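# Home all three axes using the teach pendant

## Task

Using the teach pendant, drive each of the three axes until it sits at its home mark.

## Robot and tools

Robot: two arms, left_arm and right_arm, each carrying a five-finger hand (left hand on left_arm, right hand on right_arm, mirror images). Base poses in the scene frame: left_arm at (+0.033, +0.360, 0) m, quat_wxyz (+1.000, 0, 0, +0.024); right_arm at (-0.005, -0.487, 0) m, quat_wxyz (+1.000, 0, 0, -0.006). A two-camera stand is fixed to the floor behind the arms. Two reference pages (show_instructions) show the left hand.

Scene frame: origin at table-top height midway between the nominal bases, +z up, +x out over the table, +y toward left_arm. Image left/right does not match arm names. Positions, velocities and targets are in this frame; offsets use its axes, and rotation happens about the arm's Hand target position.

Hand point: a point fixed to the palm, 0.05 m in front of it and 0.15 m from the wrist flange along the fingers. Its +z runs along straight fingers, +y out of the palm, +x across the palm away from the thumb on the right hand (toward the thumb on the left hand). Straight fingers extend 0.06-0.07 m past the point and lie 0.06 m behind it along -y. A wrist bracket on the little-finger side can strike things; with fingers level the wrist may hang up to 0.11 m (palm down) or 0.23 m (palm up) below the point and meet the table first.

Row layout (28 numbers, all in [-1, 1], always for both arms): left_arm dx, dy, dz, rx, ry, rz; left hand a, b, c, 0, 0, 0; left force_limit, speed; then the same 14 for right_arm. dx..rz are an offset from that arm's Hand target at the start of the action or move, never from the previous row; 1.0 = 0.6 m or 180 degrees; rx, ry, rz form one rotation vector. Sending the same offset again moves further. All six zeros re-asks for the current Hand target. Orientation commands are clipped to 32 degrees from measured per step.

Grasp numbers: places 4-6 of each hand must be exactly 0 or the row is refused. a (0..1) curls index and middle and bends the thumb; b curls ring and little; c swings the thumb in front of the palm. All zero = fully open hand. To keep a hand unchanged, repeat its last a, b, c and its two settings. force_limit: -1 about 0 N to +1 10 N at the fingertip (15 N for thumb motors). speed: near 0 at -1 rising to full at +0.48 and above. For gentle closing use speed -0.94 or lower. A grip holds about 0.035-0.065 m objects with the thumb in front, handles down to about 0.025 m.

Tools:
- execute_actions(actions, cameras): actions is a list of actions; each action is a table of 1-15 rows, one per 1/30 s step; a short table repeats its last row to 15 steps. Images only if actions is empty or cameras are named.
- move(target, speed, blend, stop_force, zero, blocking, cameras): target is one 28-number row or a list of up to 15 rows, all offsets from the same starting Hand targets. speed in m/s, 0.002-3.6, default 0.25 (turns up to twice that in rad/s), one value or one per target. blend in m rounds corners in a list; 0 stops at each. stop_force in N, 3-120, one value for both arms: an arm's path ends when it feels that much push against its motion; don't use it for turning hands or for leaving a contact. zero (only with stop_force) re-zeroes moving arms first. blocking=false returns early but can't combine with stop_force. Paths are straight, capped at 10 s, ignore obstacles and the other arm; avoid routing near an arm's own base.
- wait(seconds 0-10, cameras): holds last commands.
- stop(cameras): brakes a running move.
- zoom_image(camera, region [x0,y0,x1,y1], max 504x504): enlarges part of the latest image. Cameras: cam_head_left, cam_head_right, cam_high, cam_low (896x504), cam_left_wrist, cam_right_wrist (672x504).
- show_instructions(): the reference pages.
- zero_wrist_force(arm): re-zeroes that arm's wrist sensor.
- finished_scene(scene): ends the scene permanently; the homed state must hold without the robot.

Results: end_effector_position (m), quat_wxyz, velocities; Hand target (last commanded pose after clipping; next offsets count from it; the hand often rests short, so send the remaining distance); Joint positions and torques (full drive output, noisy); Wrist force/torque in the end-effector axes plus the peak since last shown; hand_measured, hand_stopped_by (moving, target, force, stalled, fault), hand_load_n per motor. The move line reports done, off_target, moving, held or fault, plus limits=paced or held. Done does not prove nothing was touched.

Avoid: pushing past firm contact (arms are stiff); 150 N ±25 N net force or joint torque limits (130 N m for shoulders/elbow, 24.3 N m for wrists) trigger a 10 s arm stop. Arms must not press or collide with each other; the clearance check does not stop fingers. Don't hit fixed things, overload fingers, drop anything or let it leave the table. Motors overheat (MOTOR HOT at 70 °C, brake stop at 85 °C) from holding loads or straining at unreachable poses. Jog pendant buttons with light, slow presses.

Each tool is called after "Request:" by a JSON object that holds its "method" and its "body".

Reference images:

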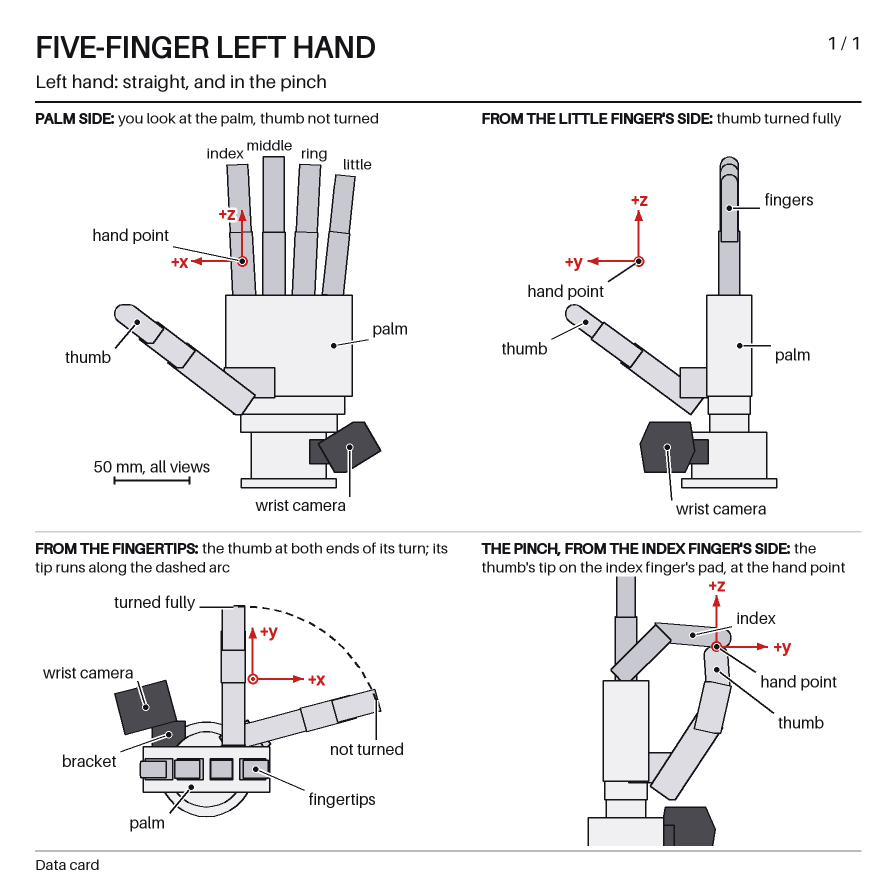

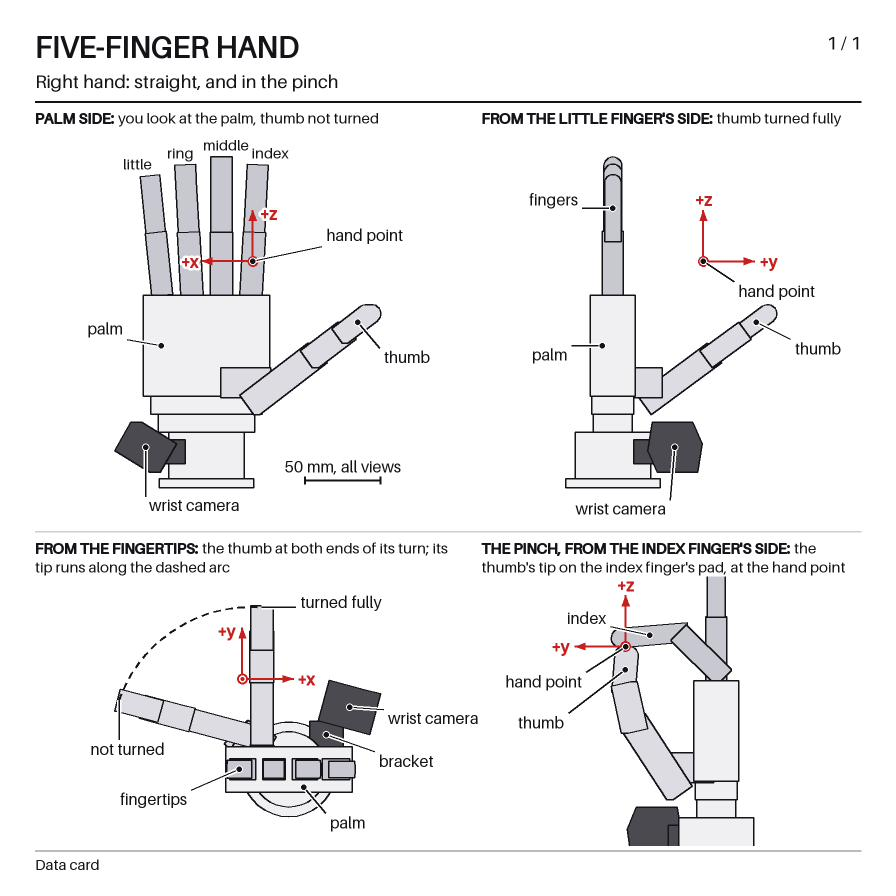

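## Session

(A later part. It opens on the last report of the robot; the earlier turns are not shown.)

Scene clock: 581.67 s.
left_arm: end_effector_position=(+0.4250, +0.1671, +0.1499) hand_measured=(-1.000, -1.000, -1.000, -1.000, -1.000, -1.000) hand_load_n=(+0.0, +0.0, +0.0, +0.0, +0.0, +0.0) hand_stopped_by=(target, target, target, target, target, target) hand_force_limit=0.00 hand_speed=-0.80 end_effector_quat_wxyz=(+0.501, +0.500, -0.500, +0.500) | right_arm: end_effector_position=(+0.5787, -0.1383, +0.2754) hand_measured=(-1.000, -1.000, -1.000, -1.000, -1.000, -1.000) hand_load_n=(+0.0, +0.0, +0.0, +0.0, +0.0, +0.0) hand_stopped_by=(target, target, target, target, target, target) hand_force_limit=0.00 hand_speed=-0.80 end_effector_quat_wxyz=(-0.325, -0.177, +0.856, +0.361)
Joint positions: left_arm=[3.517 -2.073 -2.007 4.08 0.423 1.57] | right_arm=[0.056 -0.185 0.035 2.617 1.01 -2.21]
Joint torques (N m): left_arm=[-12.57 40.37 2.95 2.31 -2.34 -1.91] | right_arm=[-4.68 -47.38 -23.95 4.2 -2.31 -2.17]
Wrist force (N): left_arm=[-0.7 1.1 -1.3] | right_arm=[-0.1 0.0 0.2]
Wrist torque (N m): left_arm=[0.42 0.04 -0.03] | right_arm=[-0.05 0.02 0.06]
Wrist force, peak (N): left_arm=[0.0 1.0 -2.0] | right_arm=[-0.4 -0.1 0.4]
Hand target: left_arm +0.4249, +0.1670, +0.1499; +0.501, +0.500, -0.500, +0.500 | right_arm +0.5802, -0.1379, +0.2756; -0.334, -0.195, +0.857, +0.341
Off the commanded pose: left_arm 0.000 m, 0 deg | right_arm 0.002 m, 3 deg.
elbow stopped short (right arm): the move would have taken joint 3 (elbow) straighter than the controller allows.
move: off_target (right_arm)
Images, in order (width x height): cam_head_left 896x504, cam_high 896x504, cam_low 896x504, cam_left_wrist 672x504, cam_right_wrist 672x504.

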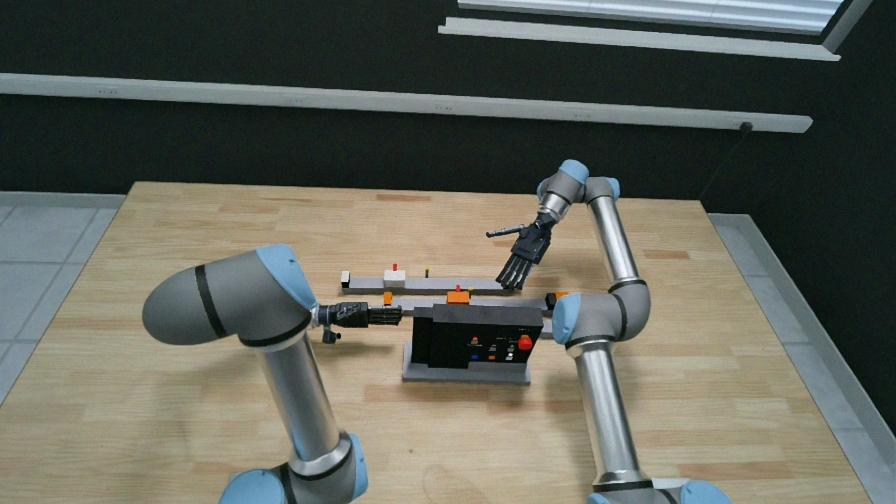

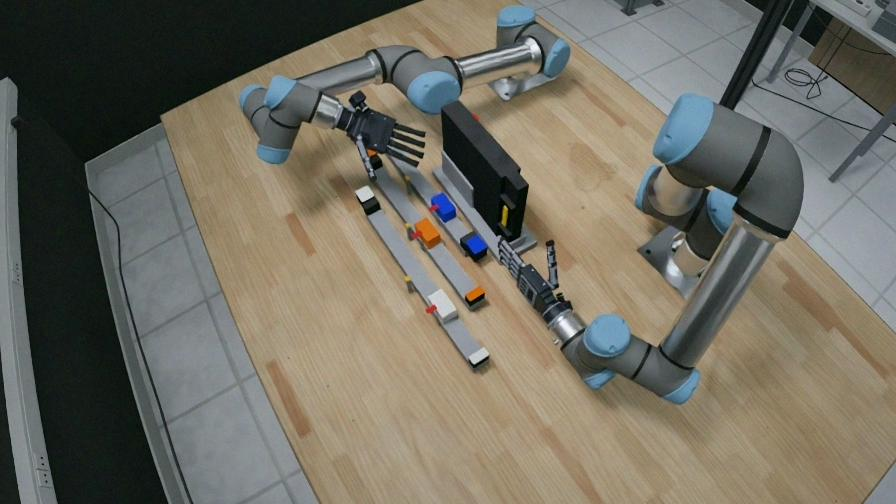

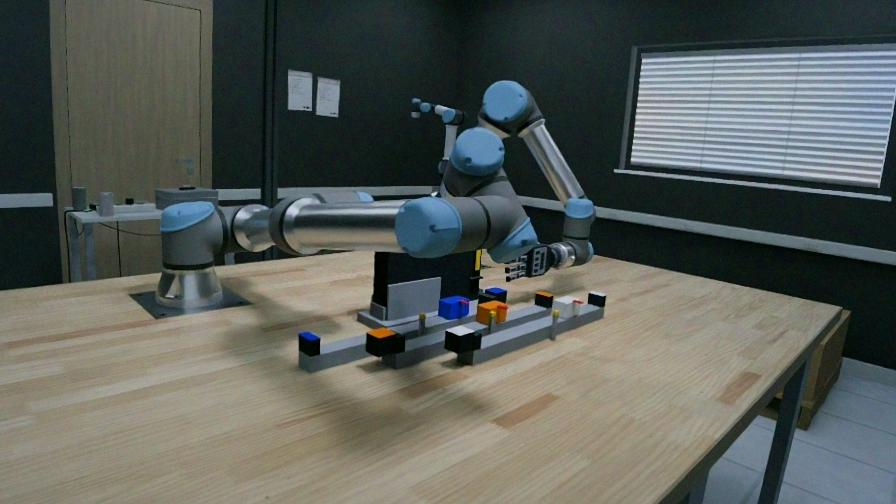

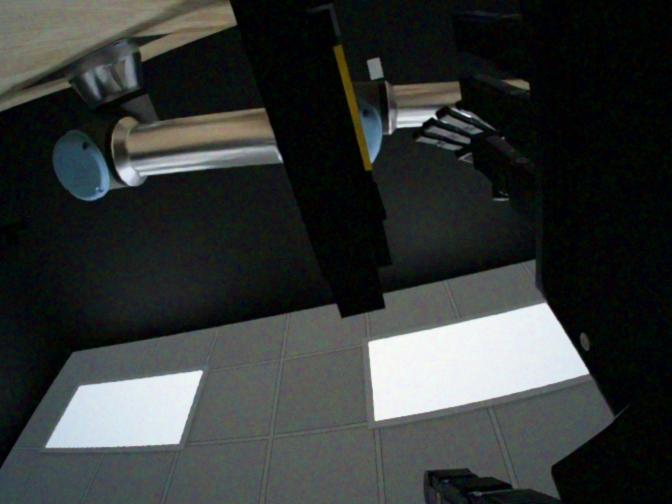

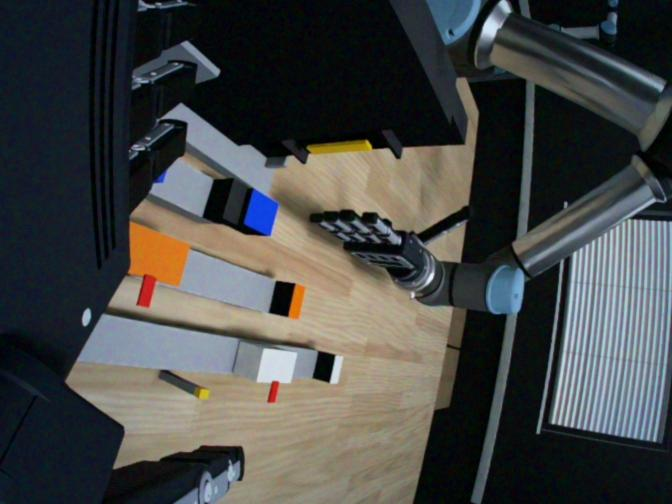

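Request:
{"method": "move", "body": {"target": [[-0.0333, 0, 0.0233, 0,0,0, 0,0,0,0,0,0, 0.0, -0.8, 0,0,0,0,0,0, 0,0,0,0,0,0, 0.0, -0.8],[-0.0333, -0.083, 0.0233, 0,0,0, 0,0,0,0,0,0, 0.0, -0.8, 0,0,0,0,0,0, 0,0,0,0,0,0, 0.0, -0.8]], "speed": 0.05, "stop_force": 4, "cameras": ["cam_left_wrist", "cam_high", "cam_low", "cam_right_wrist"]}}

Request:
{"method": "zoom_image", "body": {"camera": "cam_high", "region": [450, 130, 590, 290]}}

Request:
{"method": "zoom_image", "body": {"camera": "cam_right_wrist", "region": [230, 40, 530, 240]}}

Request:
{"method": "zoom_image", "body": {"camera": "cam_left_wrist", "region": [250, 0, 600, 300]}}

Request:
{"method": "zoom_image", "body": {"camera": "cam_low", "region": [400, 200, 600, 320]}}

Scene clock: 620.97 s.
left_arm: end_effector_position=(+0.4049, +0.1172, +0.1639) hand_measured=(-1.000, -1.000, -1.000, -1.000, -1.000, -1.000) hand_load_n=(+0.0, +0.0, +0.0, +0.0, -0.5, -0.5) hand_stopped_by=(target, target, target, target, target, target) hand_force_limit=0.00 hand_speed=-0.80 end_effector_quat_wxyz=(+0.500, +0.500, -0.500, +0.500) | right_arm: end_effector_position=(+0.5787, -0.1383, +0.2754) hand_measured=(-1.000, -1.000, -1.000, -1.000, -1.000, -1.000) hand_load_n=(+0.0, +0.0, +0.0, +0.0, +0.0, +0.0) hand_stopped_by=(target, target, target, target, target, target) hand_force_limit=0.00 hand_speed=-0.80 end_effector_quat_wxyz=(-0.325, -0.177, +0.856, +0.361)
Joint positions: left_arm=[3.425 -2.004 -2.072 4.076 0.331 1.57] | right_arm=[0.056 -0.185 0.035 2.617 1.01 -2.21]
Joint torques (N m): left_arm=[-13.54 17.67 17.91 -2.69 -2.04 1.22] | right_arm=[-4.04 -47 -25.15 4.1 -2.3 -2.31]
Wrist force (N): left_arm=[-0.5 0.8 -1.6] | right_arm=[-0.1 0.1 0.4]
Wrist torque (N m): left_arm=[0.41 -0.02 -0.01] | right_arm=[-0.03 0.00 0.07]
Wrist force, peak (N): left_arm=[-0.6 1.0 -2.0] | right_arm=[-0.4 0.1 0.5]
Hand target: left_arm +0.4049, +0.1172, +0.1639; +0.501, +0.500, -0.500, +0.500 | right_arm +0.5802, -0.1379, +0.2756; -0.334, -0.195, +0.857, +0.341
Off the commanded pose: left_arm 0.000 m, 0 deg | right_arm 0.002 m, 3 deg.
elbow stopped short (right arm): the move would have taken joint 3 (elbow) straighter than the controller allows.
move: off_target (right_arm)
Images, in order (width x height): cam_high 896x504, cam_low 896x504, cam_left_wrist 672x504, cam_right_wrist 672x504.

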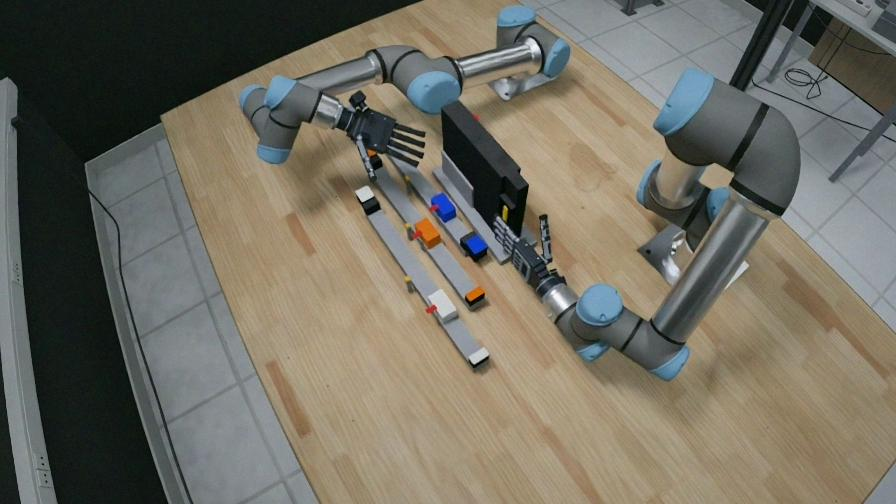

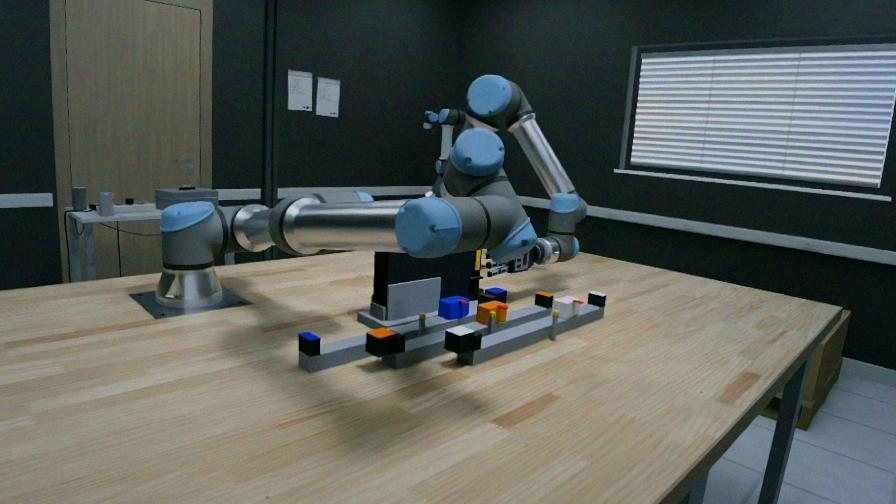

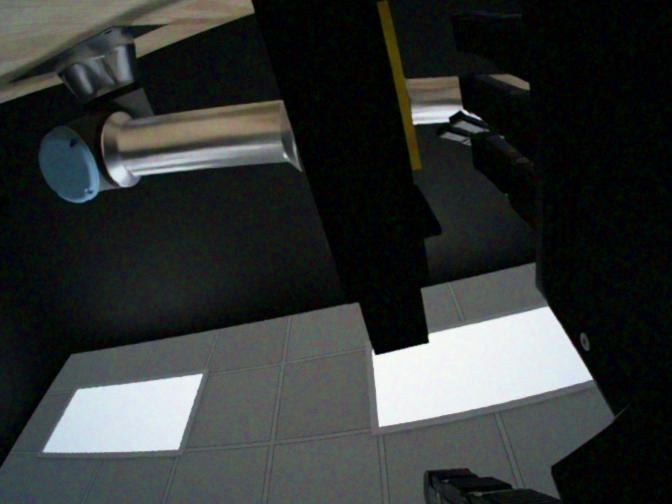

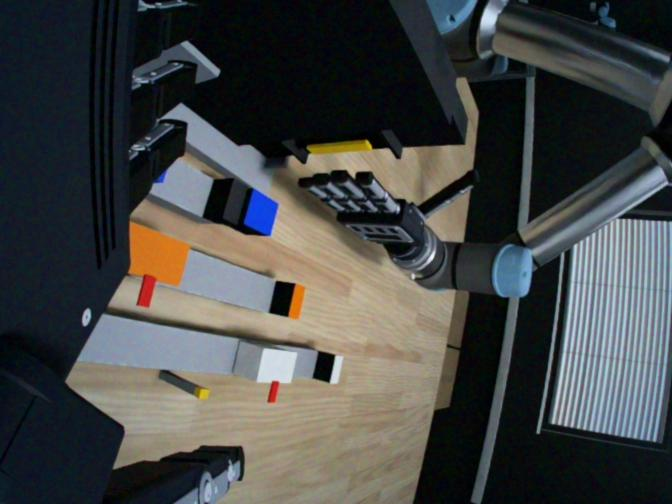

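Scaled by 3.150 from the camera's 896x504 image, which has a finer 1280x720 frame.

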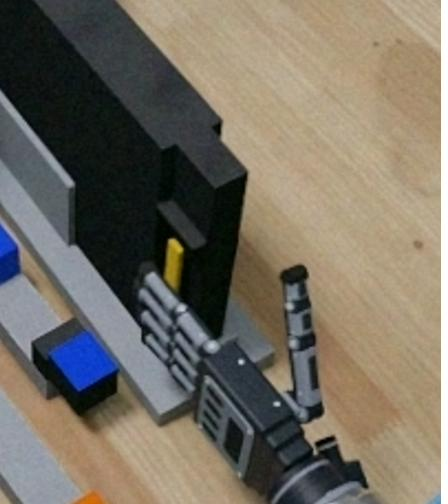

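Scaled by 1.680 from the camera's 672x504 image, which has a finer 960x720 frame.

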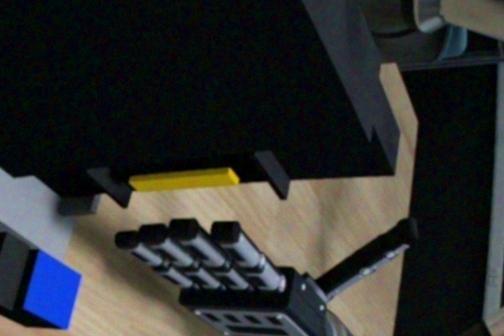

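Scaled by 1.440 from the camera's 672x504 image, which has a finer 960x720 frame.

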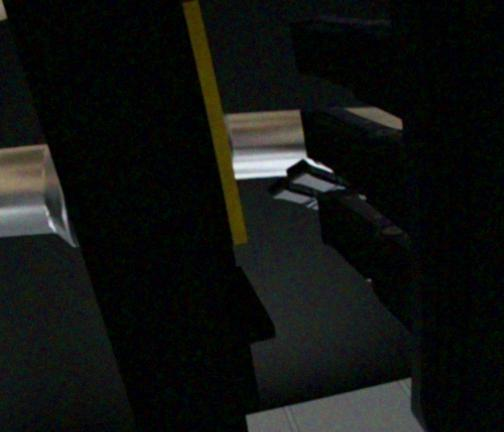

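Scaled by 2.520 from the camera's 896x504 image, which has a finer 1280x720 frame.

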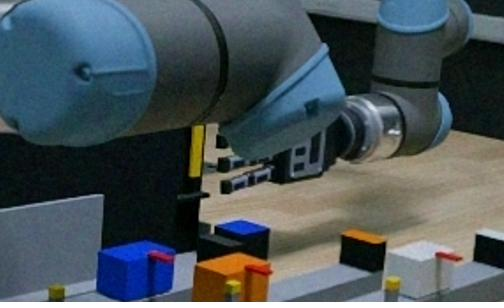

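Request:
{"method": "move", "body": {"target": [-0.05, 0, -0.0033, 0,0,0, 0,0,0,0,0,0, 0.0, -0.8, 0,0,0,0,0,0, 0,0,0,0,0,0, 0.0, -0.8], "speed": 0.01, "stop_force": 3, "cameras": ["cam_left_wrist", "cam_high", "cam_head_left", "cam_head_right", "cam_right_wrist"]}}

Request:
{"method": "zoom_image", "body": {"camera": "cam_right_wrist", "region": [230, 40, 530, 240]}}

Request:
{"method": "zoom_image", "body": {"camera": "cam_head_left", "region": [395, 295, 555, 395]}}

Request:
{"method": "zoom_image", "body": {"camera": "cam_left_wrist", "region": [250, 0, 600, 300]}}

Scene clock: 652.23 s.
left_arm: end_effector_position=(+0.3806, +0.1172, +0.1623) hand_measured=(-1.000, -1.000, -1.000, -1.000, -1.000, -1.000) hand_load_n=(+0.0, +0.0, +0.0, +0.0, +0.0, -0.5) hand_stopped_by=(target, target, target, target, target, target) hand_force_limit=0.00 hand_speed=-0.80 end_effector_quat_wxyz=(+0.501, +0.500, -0.500, +0.500) | right_arm: end_effector_position=(+0.5787, -0.1383, +0.2754) hand_measured=(-1.000, -1.000, -1.000, -1.000, -1.000, -1.000) hand_load_n=(+0.0, +0.0, +0.0, +0.0, +0.0, +0.0) hand_stopped_by=(target, target, target, target, target, target) hand_force_limit=0.00 hand_speed=-0.80 end_effector_quat_wxyz=(-0.325, -0.177, +0.856, +0.361)
Joint positions: left_arm=[3.445 -1.967 -2.144 4.111 0.351 1.57] | right_arm=[0.056 -0.185 0.035 2.617 1.01 -2.21]
Joint torques (N m): left_arm=[-13.66 16.78 15.32 -3.5 -1.42 -0.45] | right_arm=[-4.38 -47.12 -24.56 4.15 -2.19 -2.4]
Wrist force (N): left_arm=[0.1 -1.3 -2.5] | right_arm=[-0.2 0.0 0.4]
Wrist torque (N m): left_arm=[0.62 -0.01 0.08] | right_arm=[-0.06 0.01 0.05]
Wrist force, peak (N): left_arm=[1.3 -2.0 -2.6] | right_arm=[-0.4 0.0 0.6]
Hand target: left_arm +0.3806, +0.1172, +0.1623; +0.501, +0.500, -0.500, +0.500 (not the last commanded pose) | right_arm +0.5802, -0.1379, +0.2756; -0.334, -0.195, +0.857, +0.341
Off the commanded pose: left_arm 0.006 m, 0 deg | right_arm 0.002 m, 3 deg.
elbow stopped short (right arm): the move would have taken joint 3 (elbow) straighter than the controller allows.
move: contact (left_arm), off_target (right_arm)
Images, in order (width x height): cam_head_left 896x504, cam_head_right 896x504, cam_high 896x504, cam_left_wrist 672x504, cam_right_wrist 672x504.

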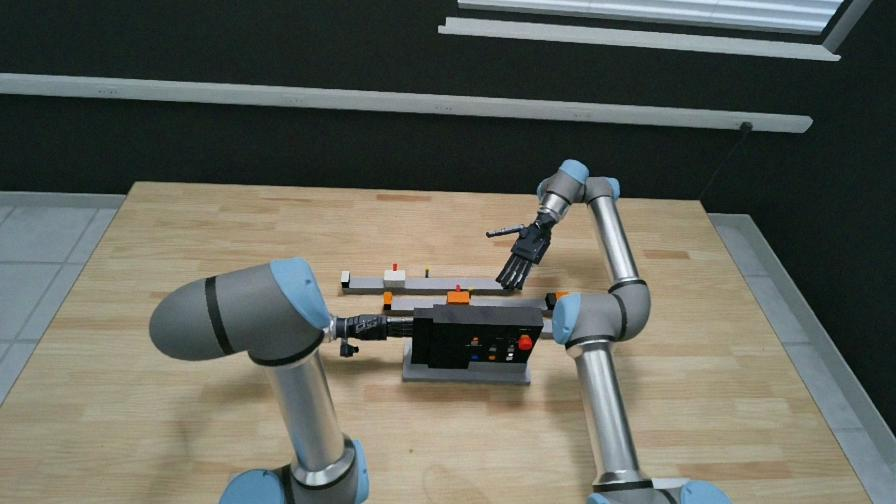

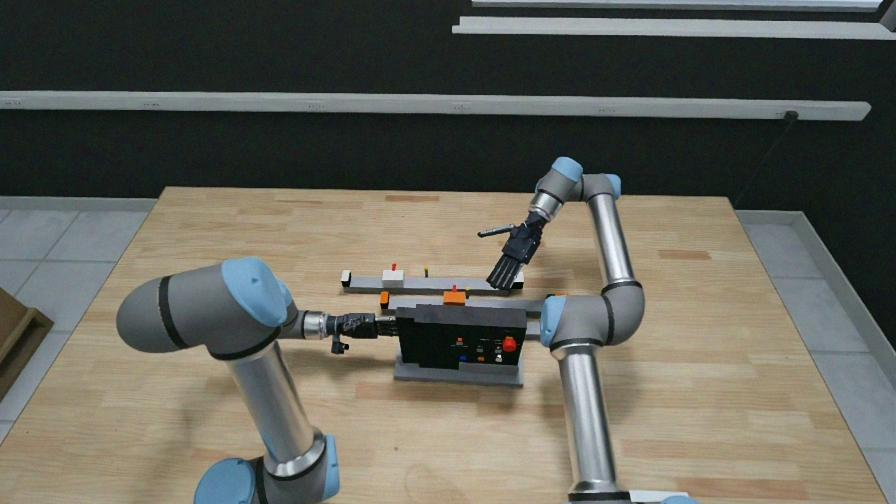

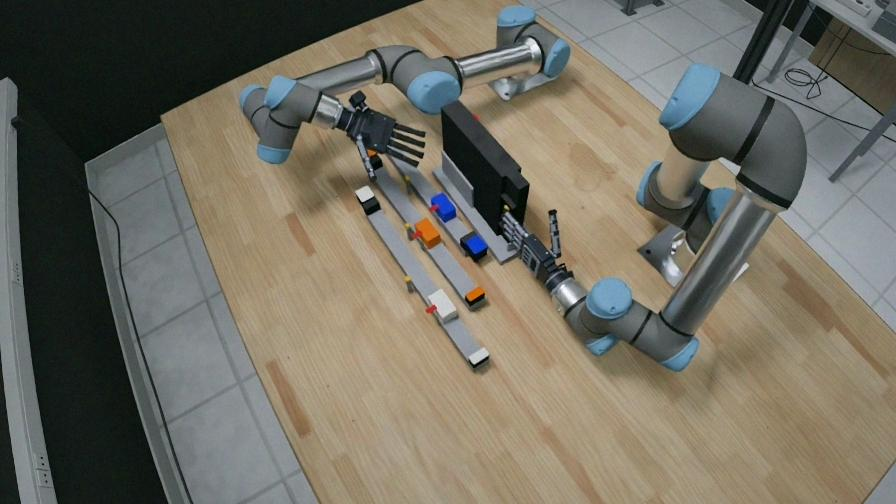

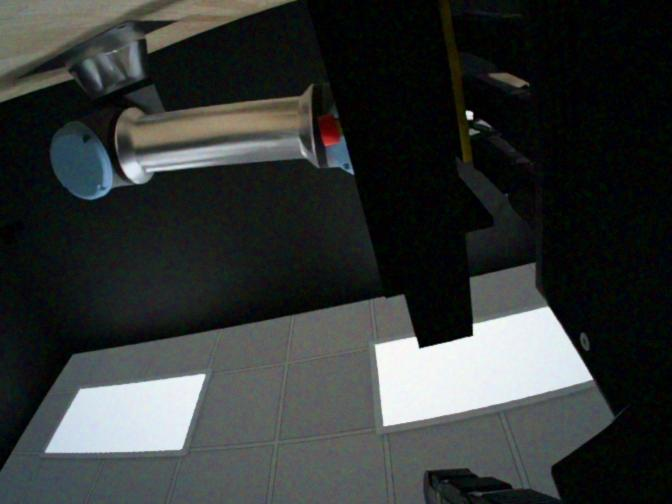

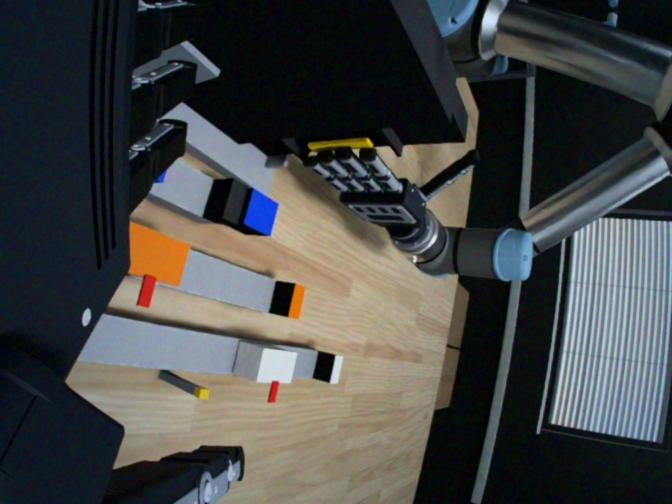

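Scaled by 1.680 from the camera's 672x504 image, which has a finer 960x720 frame.

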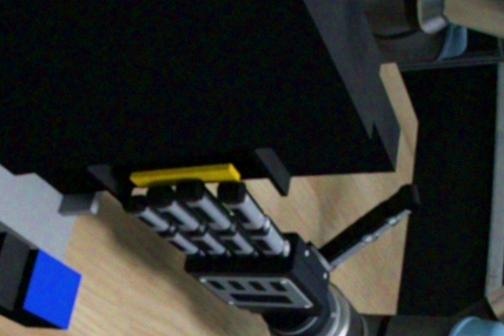

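Scaled by 3.150 from the camera's 896x504 image, which has a finer 1280x720 frame.

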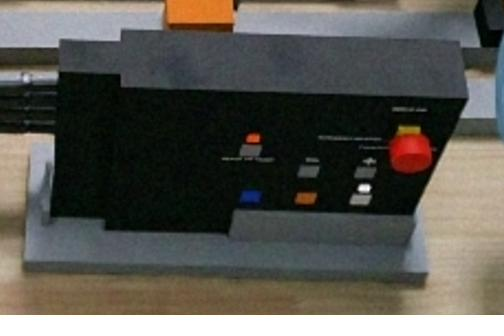

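Scaled by 1.440 from the camera's 672x504 image, which has a finer 960x720 frame.

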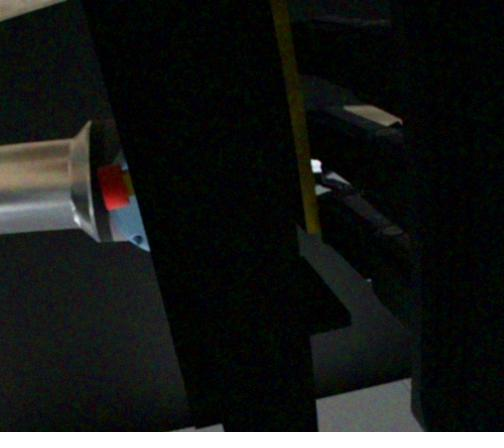

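Request:
{"method": "move", "body": {"target": [-0.0033, 0, 0, 0,0,0, 0,0,0,0,0,0, 0.0, -0.8, 0,0,0,0,0,0, 0,0,0,0,0,0, 0.0, -0.8], "speed": 0.01, "cameras": ["cam_head_left", "cam_head_right"]}}

Request:
{"method": "zoom_image", "body": {"camera": "cam_head_left", "region": [395, 295, 555, 395]}}

Request:
{"method": "zoom_image", "body": {"camera": "cam_head_right", "region": [390, 300, 540, 395]}}

Scene clock: 659.60 s.
left_arm: end_effector_position=(+0.3787, +0.1171, +0.1623) hand_measured=(-1.000, -1.000, -1.000, -1.000, -1.000, -1.000) hand_load_n=(+0.0, +0.0, +0.5, +0.0, -0.5, +0.0) hand_stopped_by=(target, target, target, target, target, target) hand_force_limit=0.00 hand_speed=-0.80 end_effector_quat_wxyz=(+0.501, +0.500, -0.500, +0.500) | right_arm: end_effector_position=(+0.5787, -0.1383, +0.2754) hand_measured=(-1.000, -1.000, -1.000, -1.000, -1.000, -1.000) hand_load_n=(+0.0, +0.0, +0.0, +0.0, +0.0, +0.0) hand_stopped_by=(target, target, target, target, target, target) hand_force_limit=0.00 hand_speed=-0.80 end_effector_quat_wxyz=(-0.325, -0.177, +0.856, +0.361)
Joint positions: left_arm=[3.447 -1.964 -2.15 4.113 0.353 1.57] | right_arm=[0.056 -0.185 0.035 2.617 1.01 -2.21]
Joint torques (N m): left_arm=[12.62 34.22 3.4 1.69 3.02 1.53] | right_arm=[-4.59 -46.76 -24.42 4.03 -2.22 -2.29]
Wrist force (N): left_arm=[-1.3 -2.3 -1.0] | right_arm=[-0.1 0.1 0.4]
Wrist torque (N m): left_arm=[0.57 -0.04 0.08] | right_arm=[-0.03 0.00 0.06]
Wrist force, peak (N): left_arm=[0.2 -1.9 -3.0] | right_arm=[-0.5 -0.1 0.4]
Hand target: left_arm +0.3786, +0.1172, +0.1623; +0.501, +0.500, -0.500, +0.500 | right_arm +0.5802, -0.1379, +0.2756; -0.334, -0.195, +0.857, +0.341
Off the commanded pose: left_arm 0.000 m, 0 deg | right_arm 0.002 m, 3 deg.
elbow stopped short (right arm): the move would have taken joint 3 (elbow) straighter than the controller allows.
move: off_target (right_arm)
Images, in order (width x height): cam_head_left 896x504, cam_head_right 896x504.

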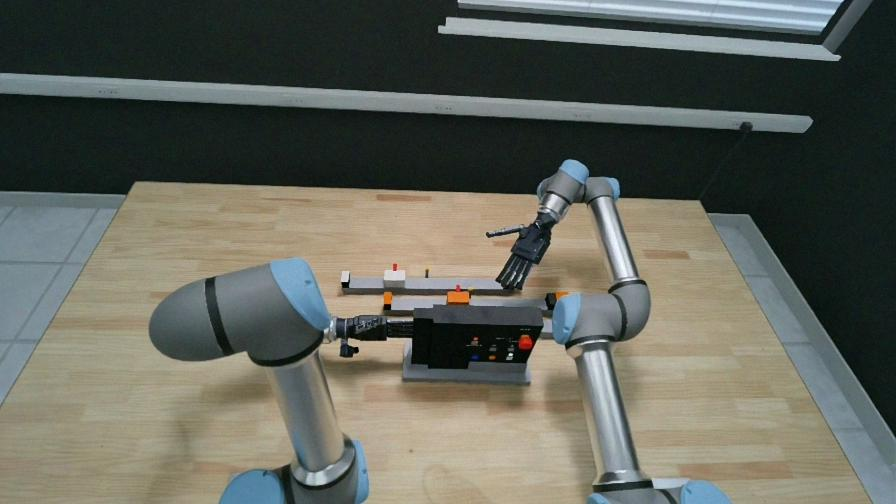

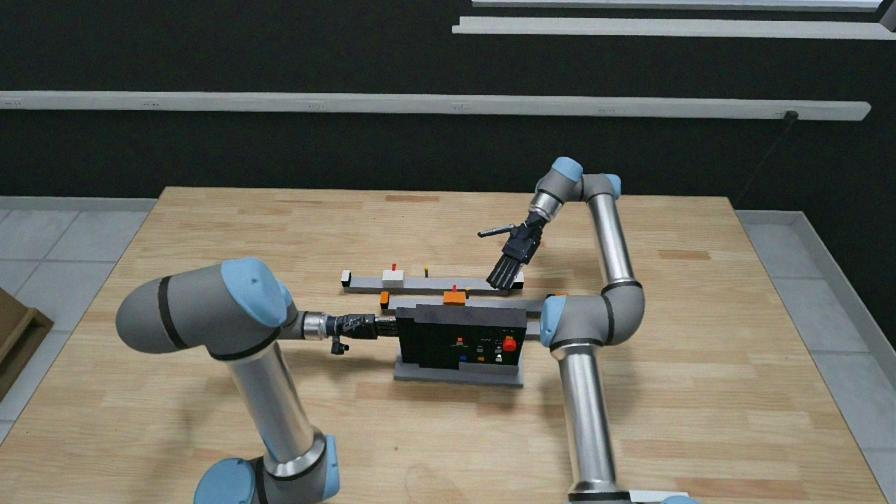

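Scaled by 3.150 from the camera's 896x504 image, which has a finer 1280x720 frame.

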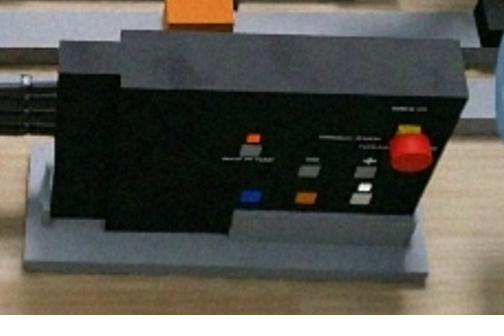

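Scaled by 3.360 from the camera's 896x504 image, which has a finer 1280x720 frame.

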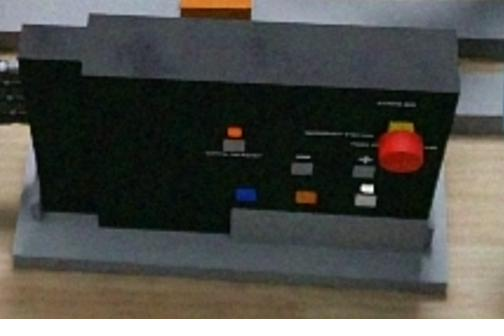

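Request:
{"method": "move", "body": {"target": [-0.0033, 0, 0, 0,0,0, 0,0,0,0,0,0, 0.0, -0.8, 0,0,0,0,0,0, 0,0,0,0,0,0, 0.0, -0.8], "speed": 0.01, "cameras": ["cam_head_left"]}}

Request:
{"method": "zoom_image", "body": {"camera": "cam_head_left", "region": [395, 295, 555, 395]}}

Scene clock: 667.37 s.
left_arm: end_effector_position=(+0.3767, +0.1172, +0.1623) hand_measured=(-1.000, -1.000, -1.000, -1.000, -1.000, -1.000) hand_load_n=(+0.0, +0.5, +1.0, +0.0, +0.0, +0.0) hand_stopped_by=(target, target, target, target, target, target) hand_force_limit=0.00 hand_speed=-0.80 end_effector_quat_wxyz=(+0.501, +0.500, -0.500, +0.500) | right_arm: end_effector_position=(+0.5787, -0.1383, +0.2754) hand_measured=(-1.000, -1.000, -1.000, -1.000, -1.000, -1.000) hand_load_n=(+0.0, +0.0, +0.0, +0.0, +0.0, +0.0) hand_stopped_by=(target, target, target, target, target, target) hand_force_limit=0.00 hand_speed=-0.80 end_effector_quat_wxyz=(-0.325, -0.177, +0.856, +0.361)
Joint positions: left_arm=[3.449 -1.961 -2.155 4.115 0.355 1.57] | right_arm=[0.056 -0.185 0.035 2.617 1.01 -2.21]
Joint torques (N m): left_arm=[10.46 35.05 1.49 1.6 4.6 0.29] | right_arm=[-4.14 -47.3 -24.37 4.02 -2.16 -2.3]
Wrist force (N): left_arm=[-0.7 -6.6 -1.9] | right_arm=[-0.2 -0.2 0.2]
Wrist torque (N m): left_arm=[0.79 -0.08 0.19] | right_arm=[-0.07 0.03 0.05]
Wrist force, peak (N): left_arm=[-0.7 -6.6 -1.9] | right_arm=[-0.4 0.0 0.6]
Hand target: left_arm +0.3766, +0.1172, +0.1623; +0.501, +0.500, -0.500, +0.500 | right_arm +0.5802, -0.1379, +0.2756; -0.334, -0.195, +0.857, +0.341
Off the commanded pose: left_arm 0.000 m, 0 deg | right_arm 0.002 m, 3 deg.
elbow stopped short (right arm): the move would have taken joint 3 (elbow) straighter than the controller allows.
move: off_target (right_arm)
Images, in order (width x height): cam_head_left 896x504.

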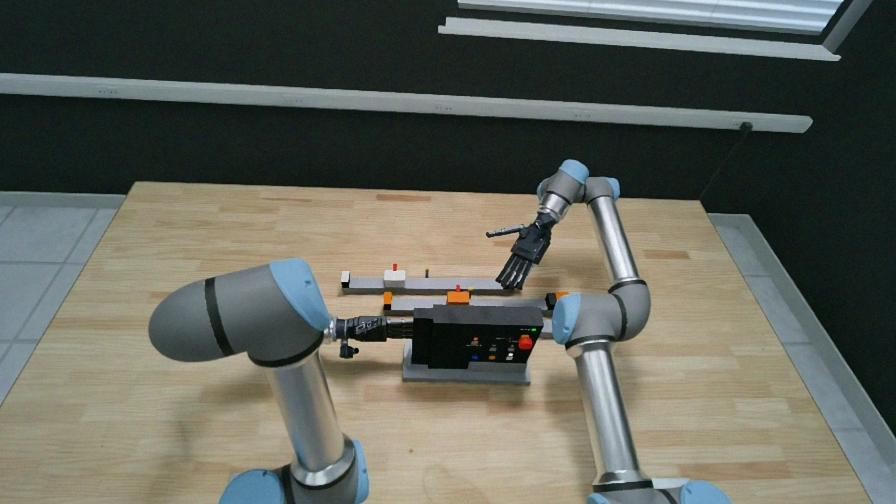

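Scaled by 3.150 from the camera's 896x504 image, which has a finer 1280x720 frame.

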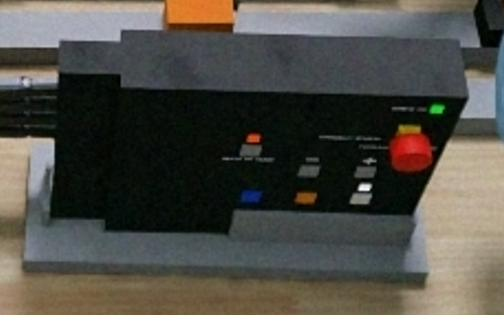

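Request:
{"method": "move", "body": {"target": [[0,0,0,0,0,0, 0,0,0,0,0,0, 0.0, -0.8, -0.1337,-0.2368,0.2907,-0.0369,-0.1338,-0.0633, 0,1,0,0,0,0, 0.0, 0.0],[0,0,0,0,0,0, 0,0,0,0,0,0, 0.0, -0.8, -0.5003,-0.3702,0.2907,-0.0885,-0.3212,-0.1518, 0,1,0,0,0,0, 0.0, 0.0],[0,0,0,0,0,0, 0,0,0,0,0,0, 0.0, -0.8, -0.6337,-0.1035,0.0907,-0.1475,-0.5353,-0.253, 0,1,0,0,0,0, 0.0, 0.0]], "speed": 0.25, "blend": [0.05,0.05,0], "cameras": ["all"]}}

Scene clock: 704.03 s.
left_arm: end_effector_position=(+0.3766, +0.1172, +0.1623) hand_measured=(-1.000, -1.000, -1.000, -1.000, -1.000, -1.000) hand_load_n=(+0.0, +0.0, +1.0, +0.0, +0.0, +0.0) hand_stopped_by=(target, target, target, target, target, target) hand_force_limit=0.00 hand_speed=-0.80 end_effector_quat_wxyz=(+0.501, +0.500, -0.500, +0.500) | right_arm: end_effector_position=(+0.2000, -0.2000, +0.3300) hand_measured=(+1.000, +0.900, -0.750, -1.000, -1.000, -1.000) hand_load_n=(+0.0, +0.0, +0.0, +0.0, +0.0, +0.0) hand_stopped_by=(target, target, target, target, target, target) hand_force_limit=0.00 hand_speed=0.00 end_effector_quat_wxyz=(+0.500, +0.000, +0.866, +0.000)
Joint positions: left_arm=[3.449 -1.961 -2.156 4.116 0.355 1.57] | right_arm=[-0.818 -2.943 2.226 1.424 0.877 -2.071]
Joint torques (N m): left_arm=[9.48 35.08 -0.81 1.51 4.67 -0.97] | right_arm=[-8.21 14.78 -5.87 2.36 -2.54 2.51]
Wrist force (N): left_arm=[-1.1 -7.6 -2.0] | right_arm=[0.1 -1.0 1.1]
Wrist torque (N m): left_arm=[0.89 -0.09 0.22] | right_arm=[-0.23 -0.10 -0.19]
Wrist force, peak (N): left_arm=[-0.2 -8.3 -2.4] | right_arm=[-1.3 -0.6 1.1]
Hand target: left_arm +0.3766, +0.1172, +0.1623; +0.501, +0.500, -0.500, +0.500 | right_arm +0.2000, -0.2000, +0.3300; +0.500, +0.000, +0.866, +0.000
Off the commanded pose: left_arm 0.000 m, 0 deg | right_arm 0.000 m, 0 deg.
shoulder posture changed (right arm): the wrist came as close to joint 1's axis as it can, and the arm is now in the other of its two shoulder postures.
move: done

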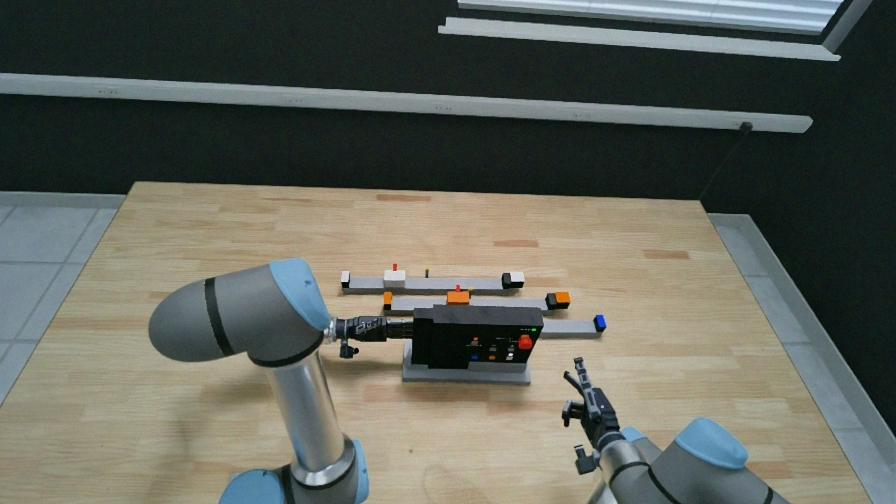

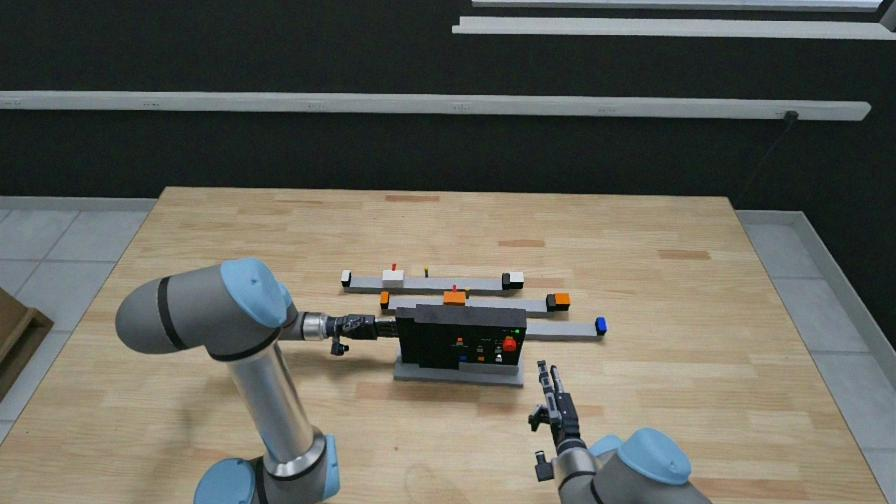

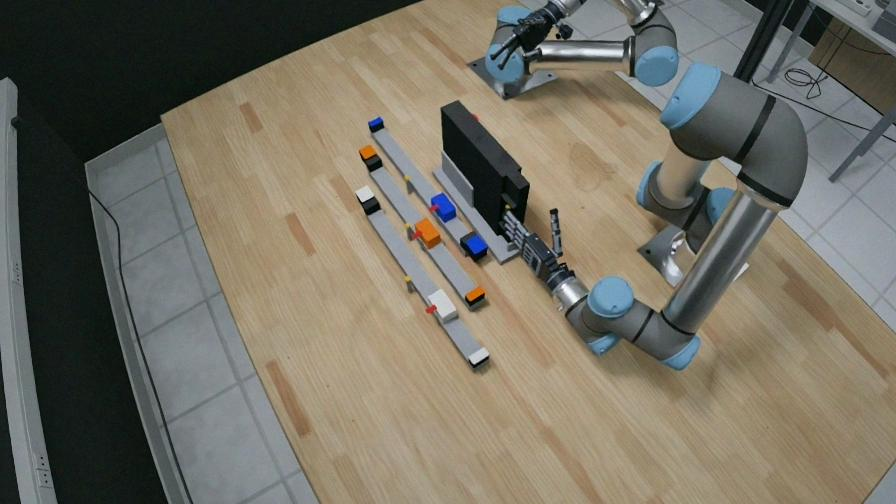

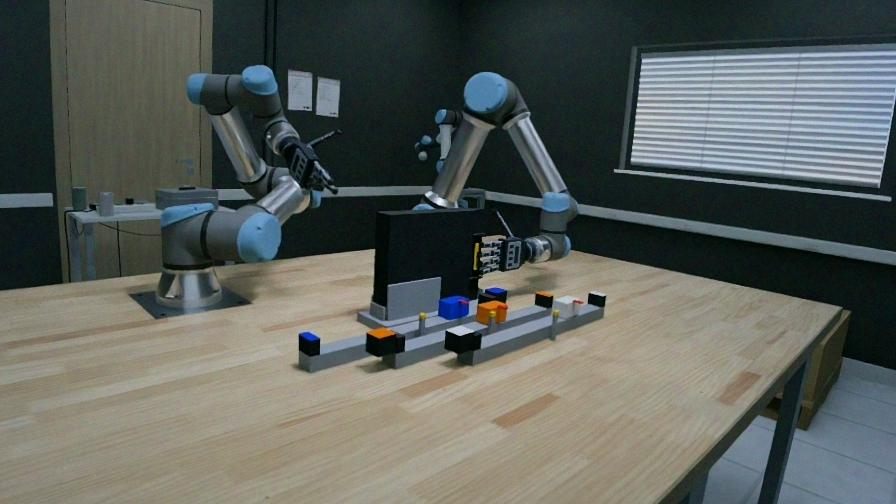

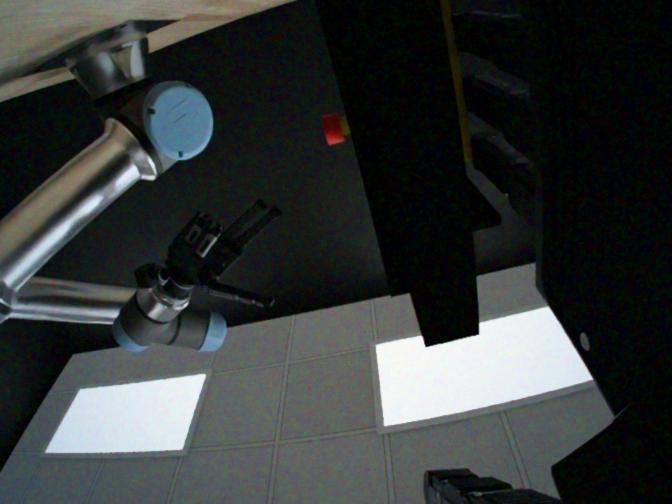

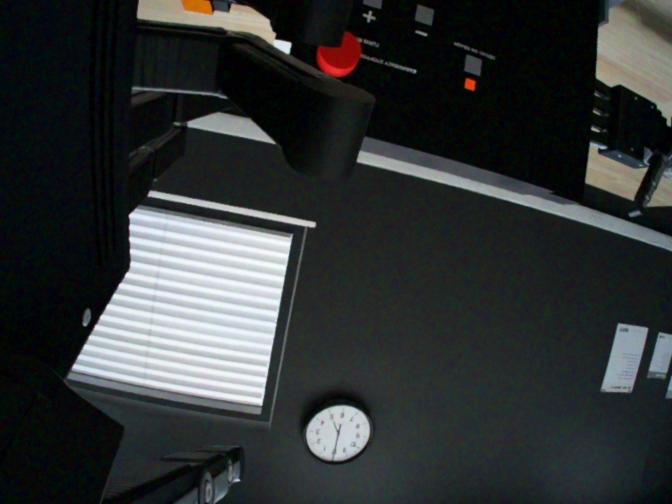

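Request:
{"method": "move", "body": {"target": [0,0,0,0,0,0, 0,0,0,0,0,0, 0.0, -0.8, 0.1333,-0.2667,0.2,0.059,0.2141,0.1012, 0,1,0,0,0,0, 0.0, 0.0], "speed": 0.2, "cameras": []}}

Scene clock: 732.03 s.
left_arm: end_effector_position=(+0.3766, +0.1172, +0.1623) hand_measured=(-1.000, -1.000, -1.000, -1.000, -1.000, -1.000) hand_load_n=(+0.0, +0.5, +1.0, +0.0, +0.0, +0.0) hand_stopped_by=(target, target, target, target, target, target) hand_force_limit=0.00 hand_speed=-0.80 end_effector_quat_wxyz=(+0.501, +0.500, -0.500, +0.500) | right_arm: end_effector_position=(+0.2800, -0.3599, +0.4500) hand_measured=(+1.000, +0.900, -0.750, -1.000, -1.000, -1.000) hand_load_n=(+0.0, +0.0, +0.5, +0.0, +0.0, +0.0) hand_stopped_by=(target, target, target, target, target, target) hand_force_limit=0.00 hand_speed=0.00 end_effector_quat_wxyz=(+0.180, -0.089, +0.967, +0.156)
Joint positions: left_arm=[3.449 -1.961 -2.156 4.116 0.355 1.57] | right_arm=[-0.845 -1.927 1.726 1.82 1.092 -2.623]
Joint torques (N m): left_arm=[7.77 34.49 1.14 1.22 4.63 -0.86] | right_arm=[-8.17 8.72 -24.84 4.17 0.84 -2.27]
Wrist force (N): left_arm=[-1.0 -7.8 -2.0] | right_arm=[0.3 -0.1 0.7]
Wrist torque (N m): left_arm=[0.87 -0.09 0.23] | right_arm=[-0.06 -0.05 0.01]
Wrist force, peak (N): left_arm=[-0.3 -8.2 -2.4] | right_arm=[0.2 -0.9 1.3]
Hand target: left_arm +0.3766, +0.1172, +0.1623; +0.501, +0.500, -0.500, +0.500 | right_arm +0.2800, -0.3600, +0.4500; +0.180, -0.089, +0.967, +0.156
Off the commanded pose: left_arm 0.000 m, 0 deg | right_arm 0.000 m, 0 deg.
shoulder posture changed (right arm): the wrist came as close to joint 1's axis as it can, and the arm is now in the other of its two shoulder postures.
move: done
No camera images: "cameras" was empty.


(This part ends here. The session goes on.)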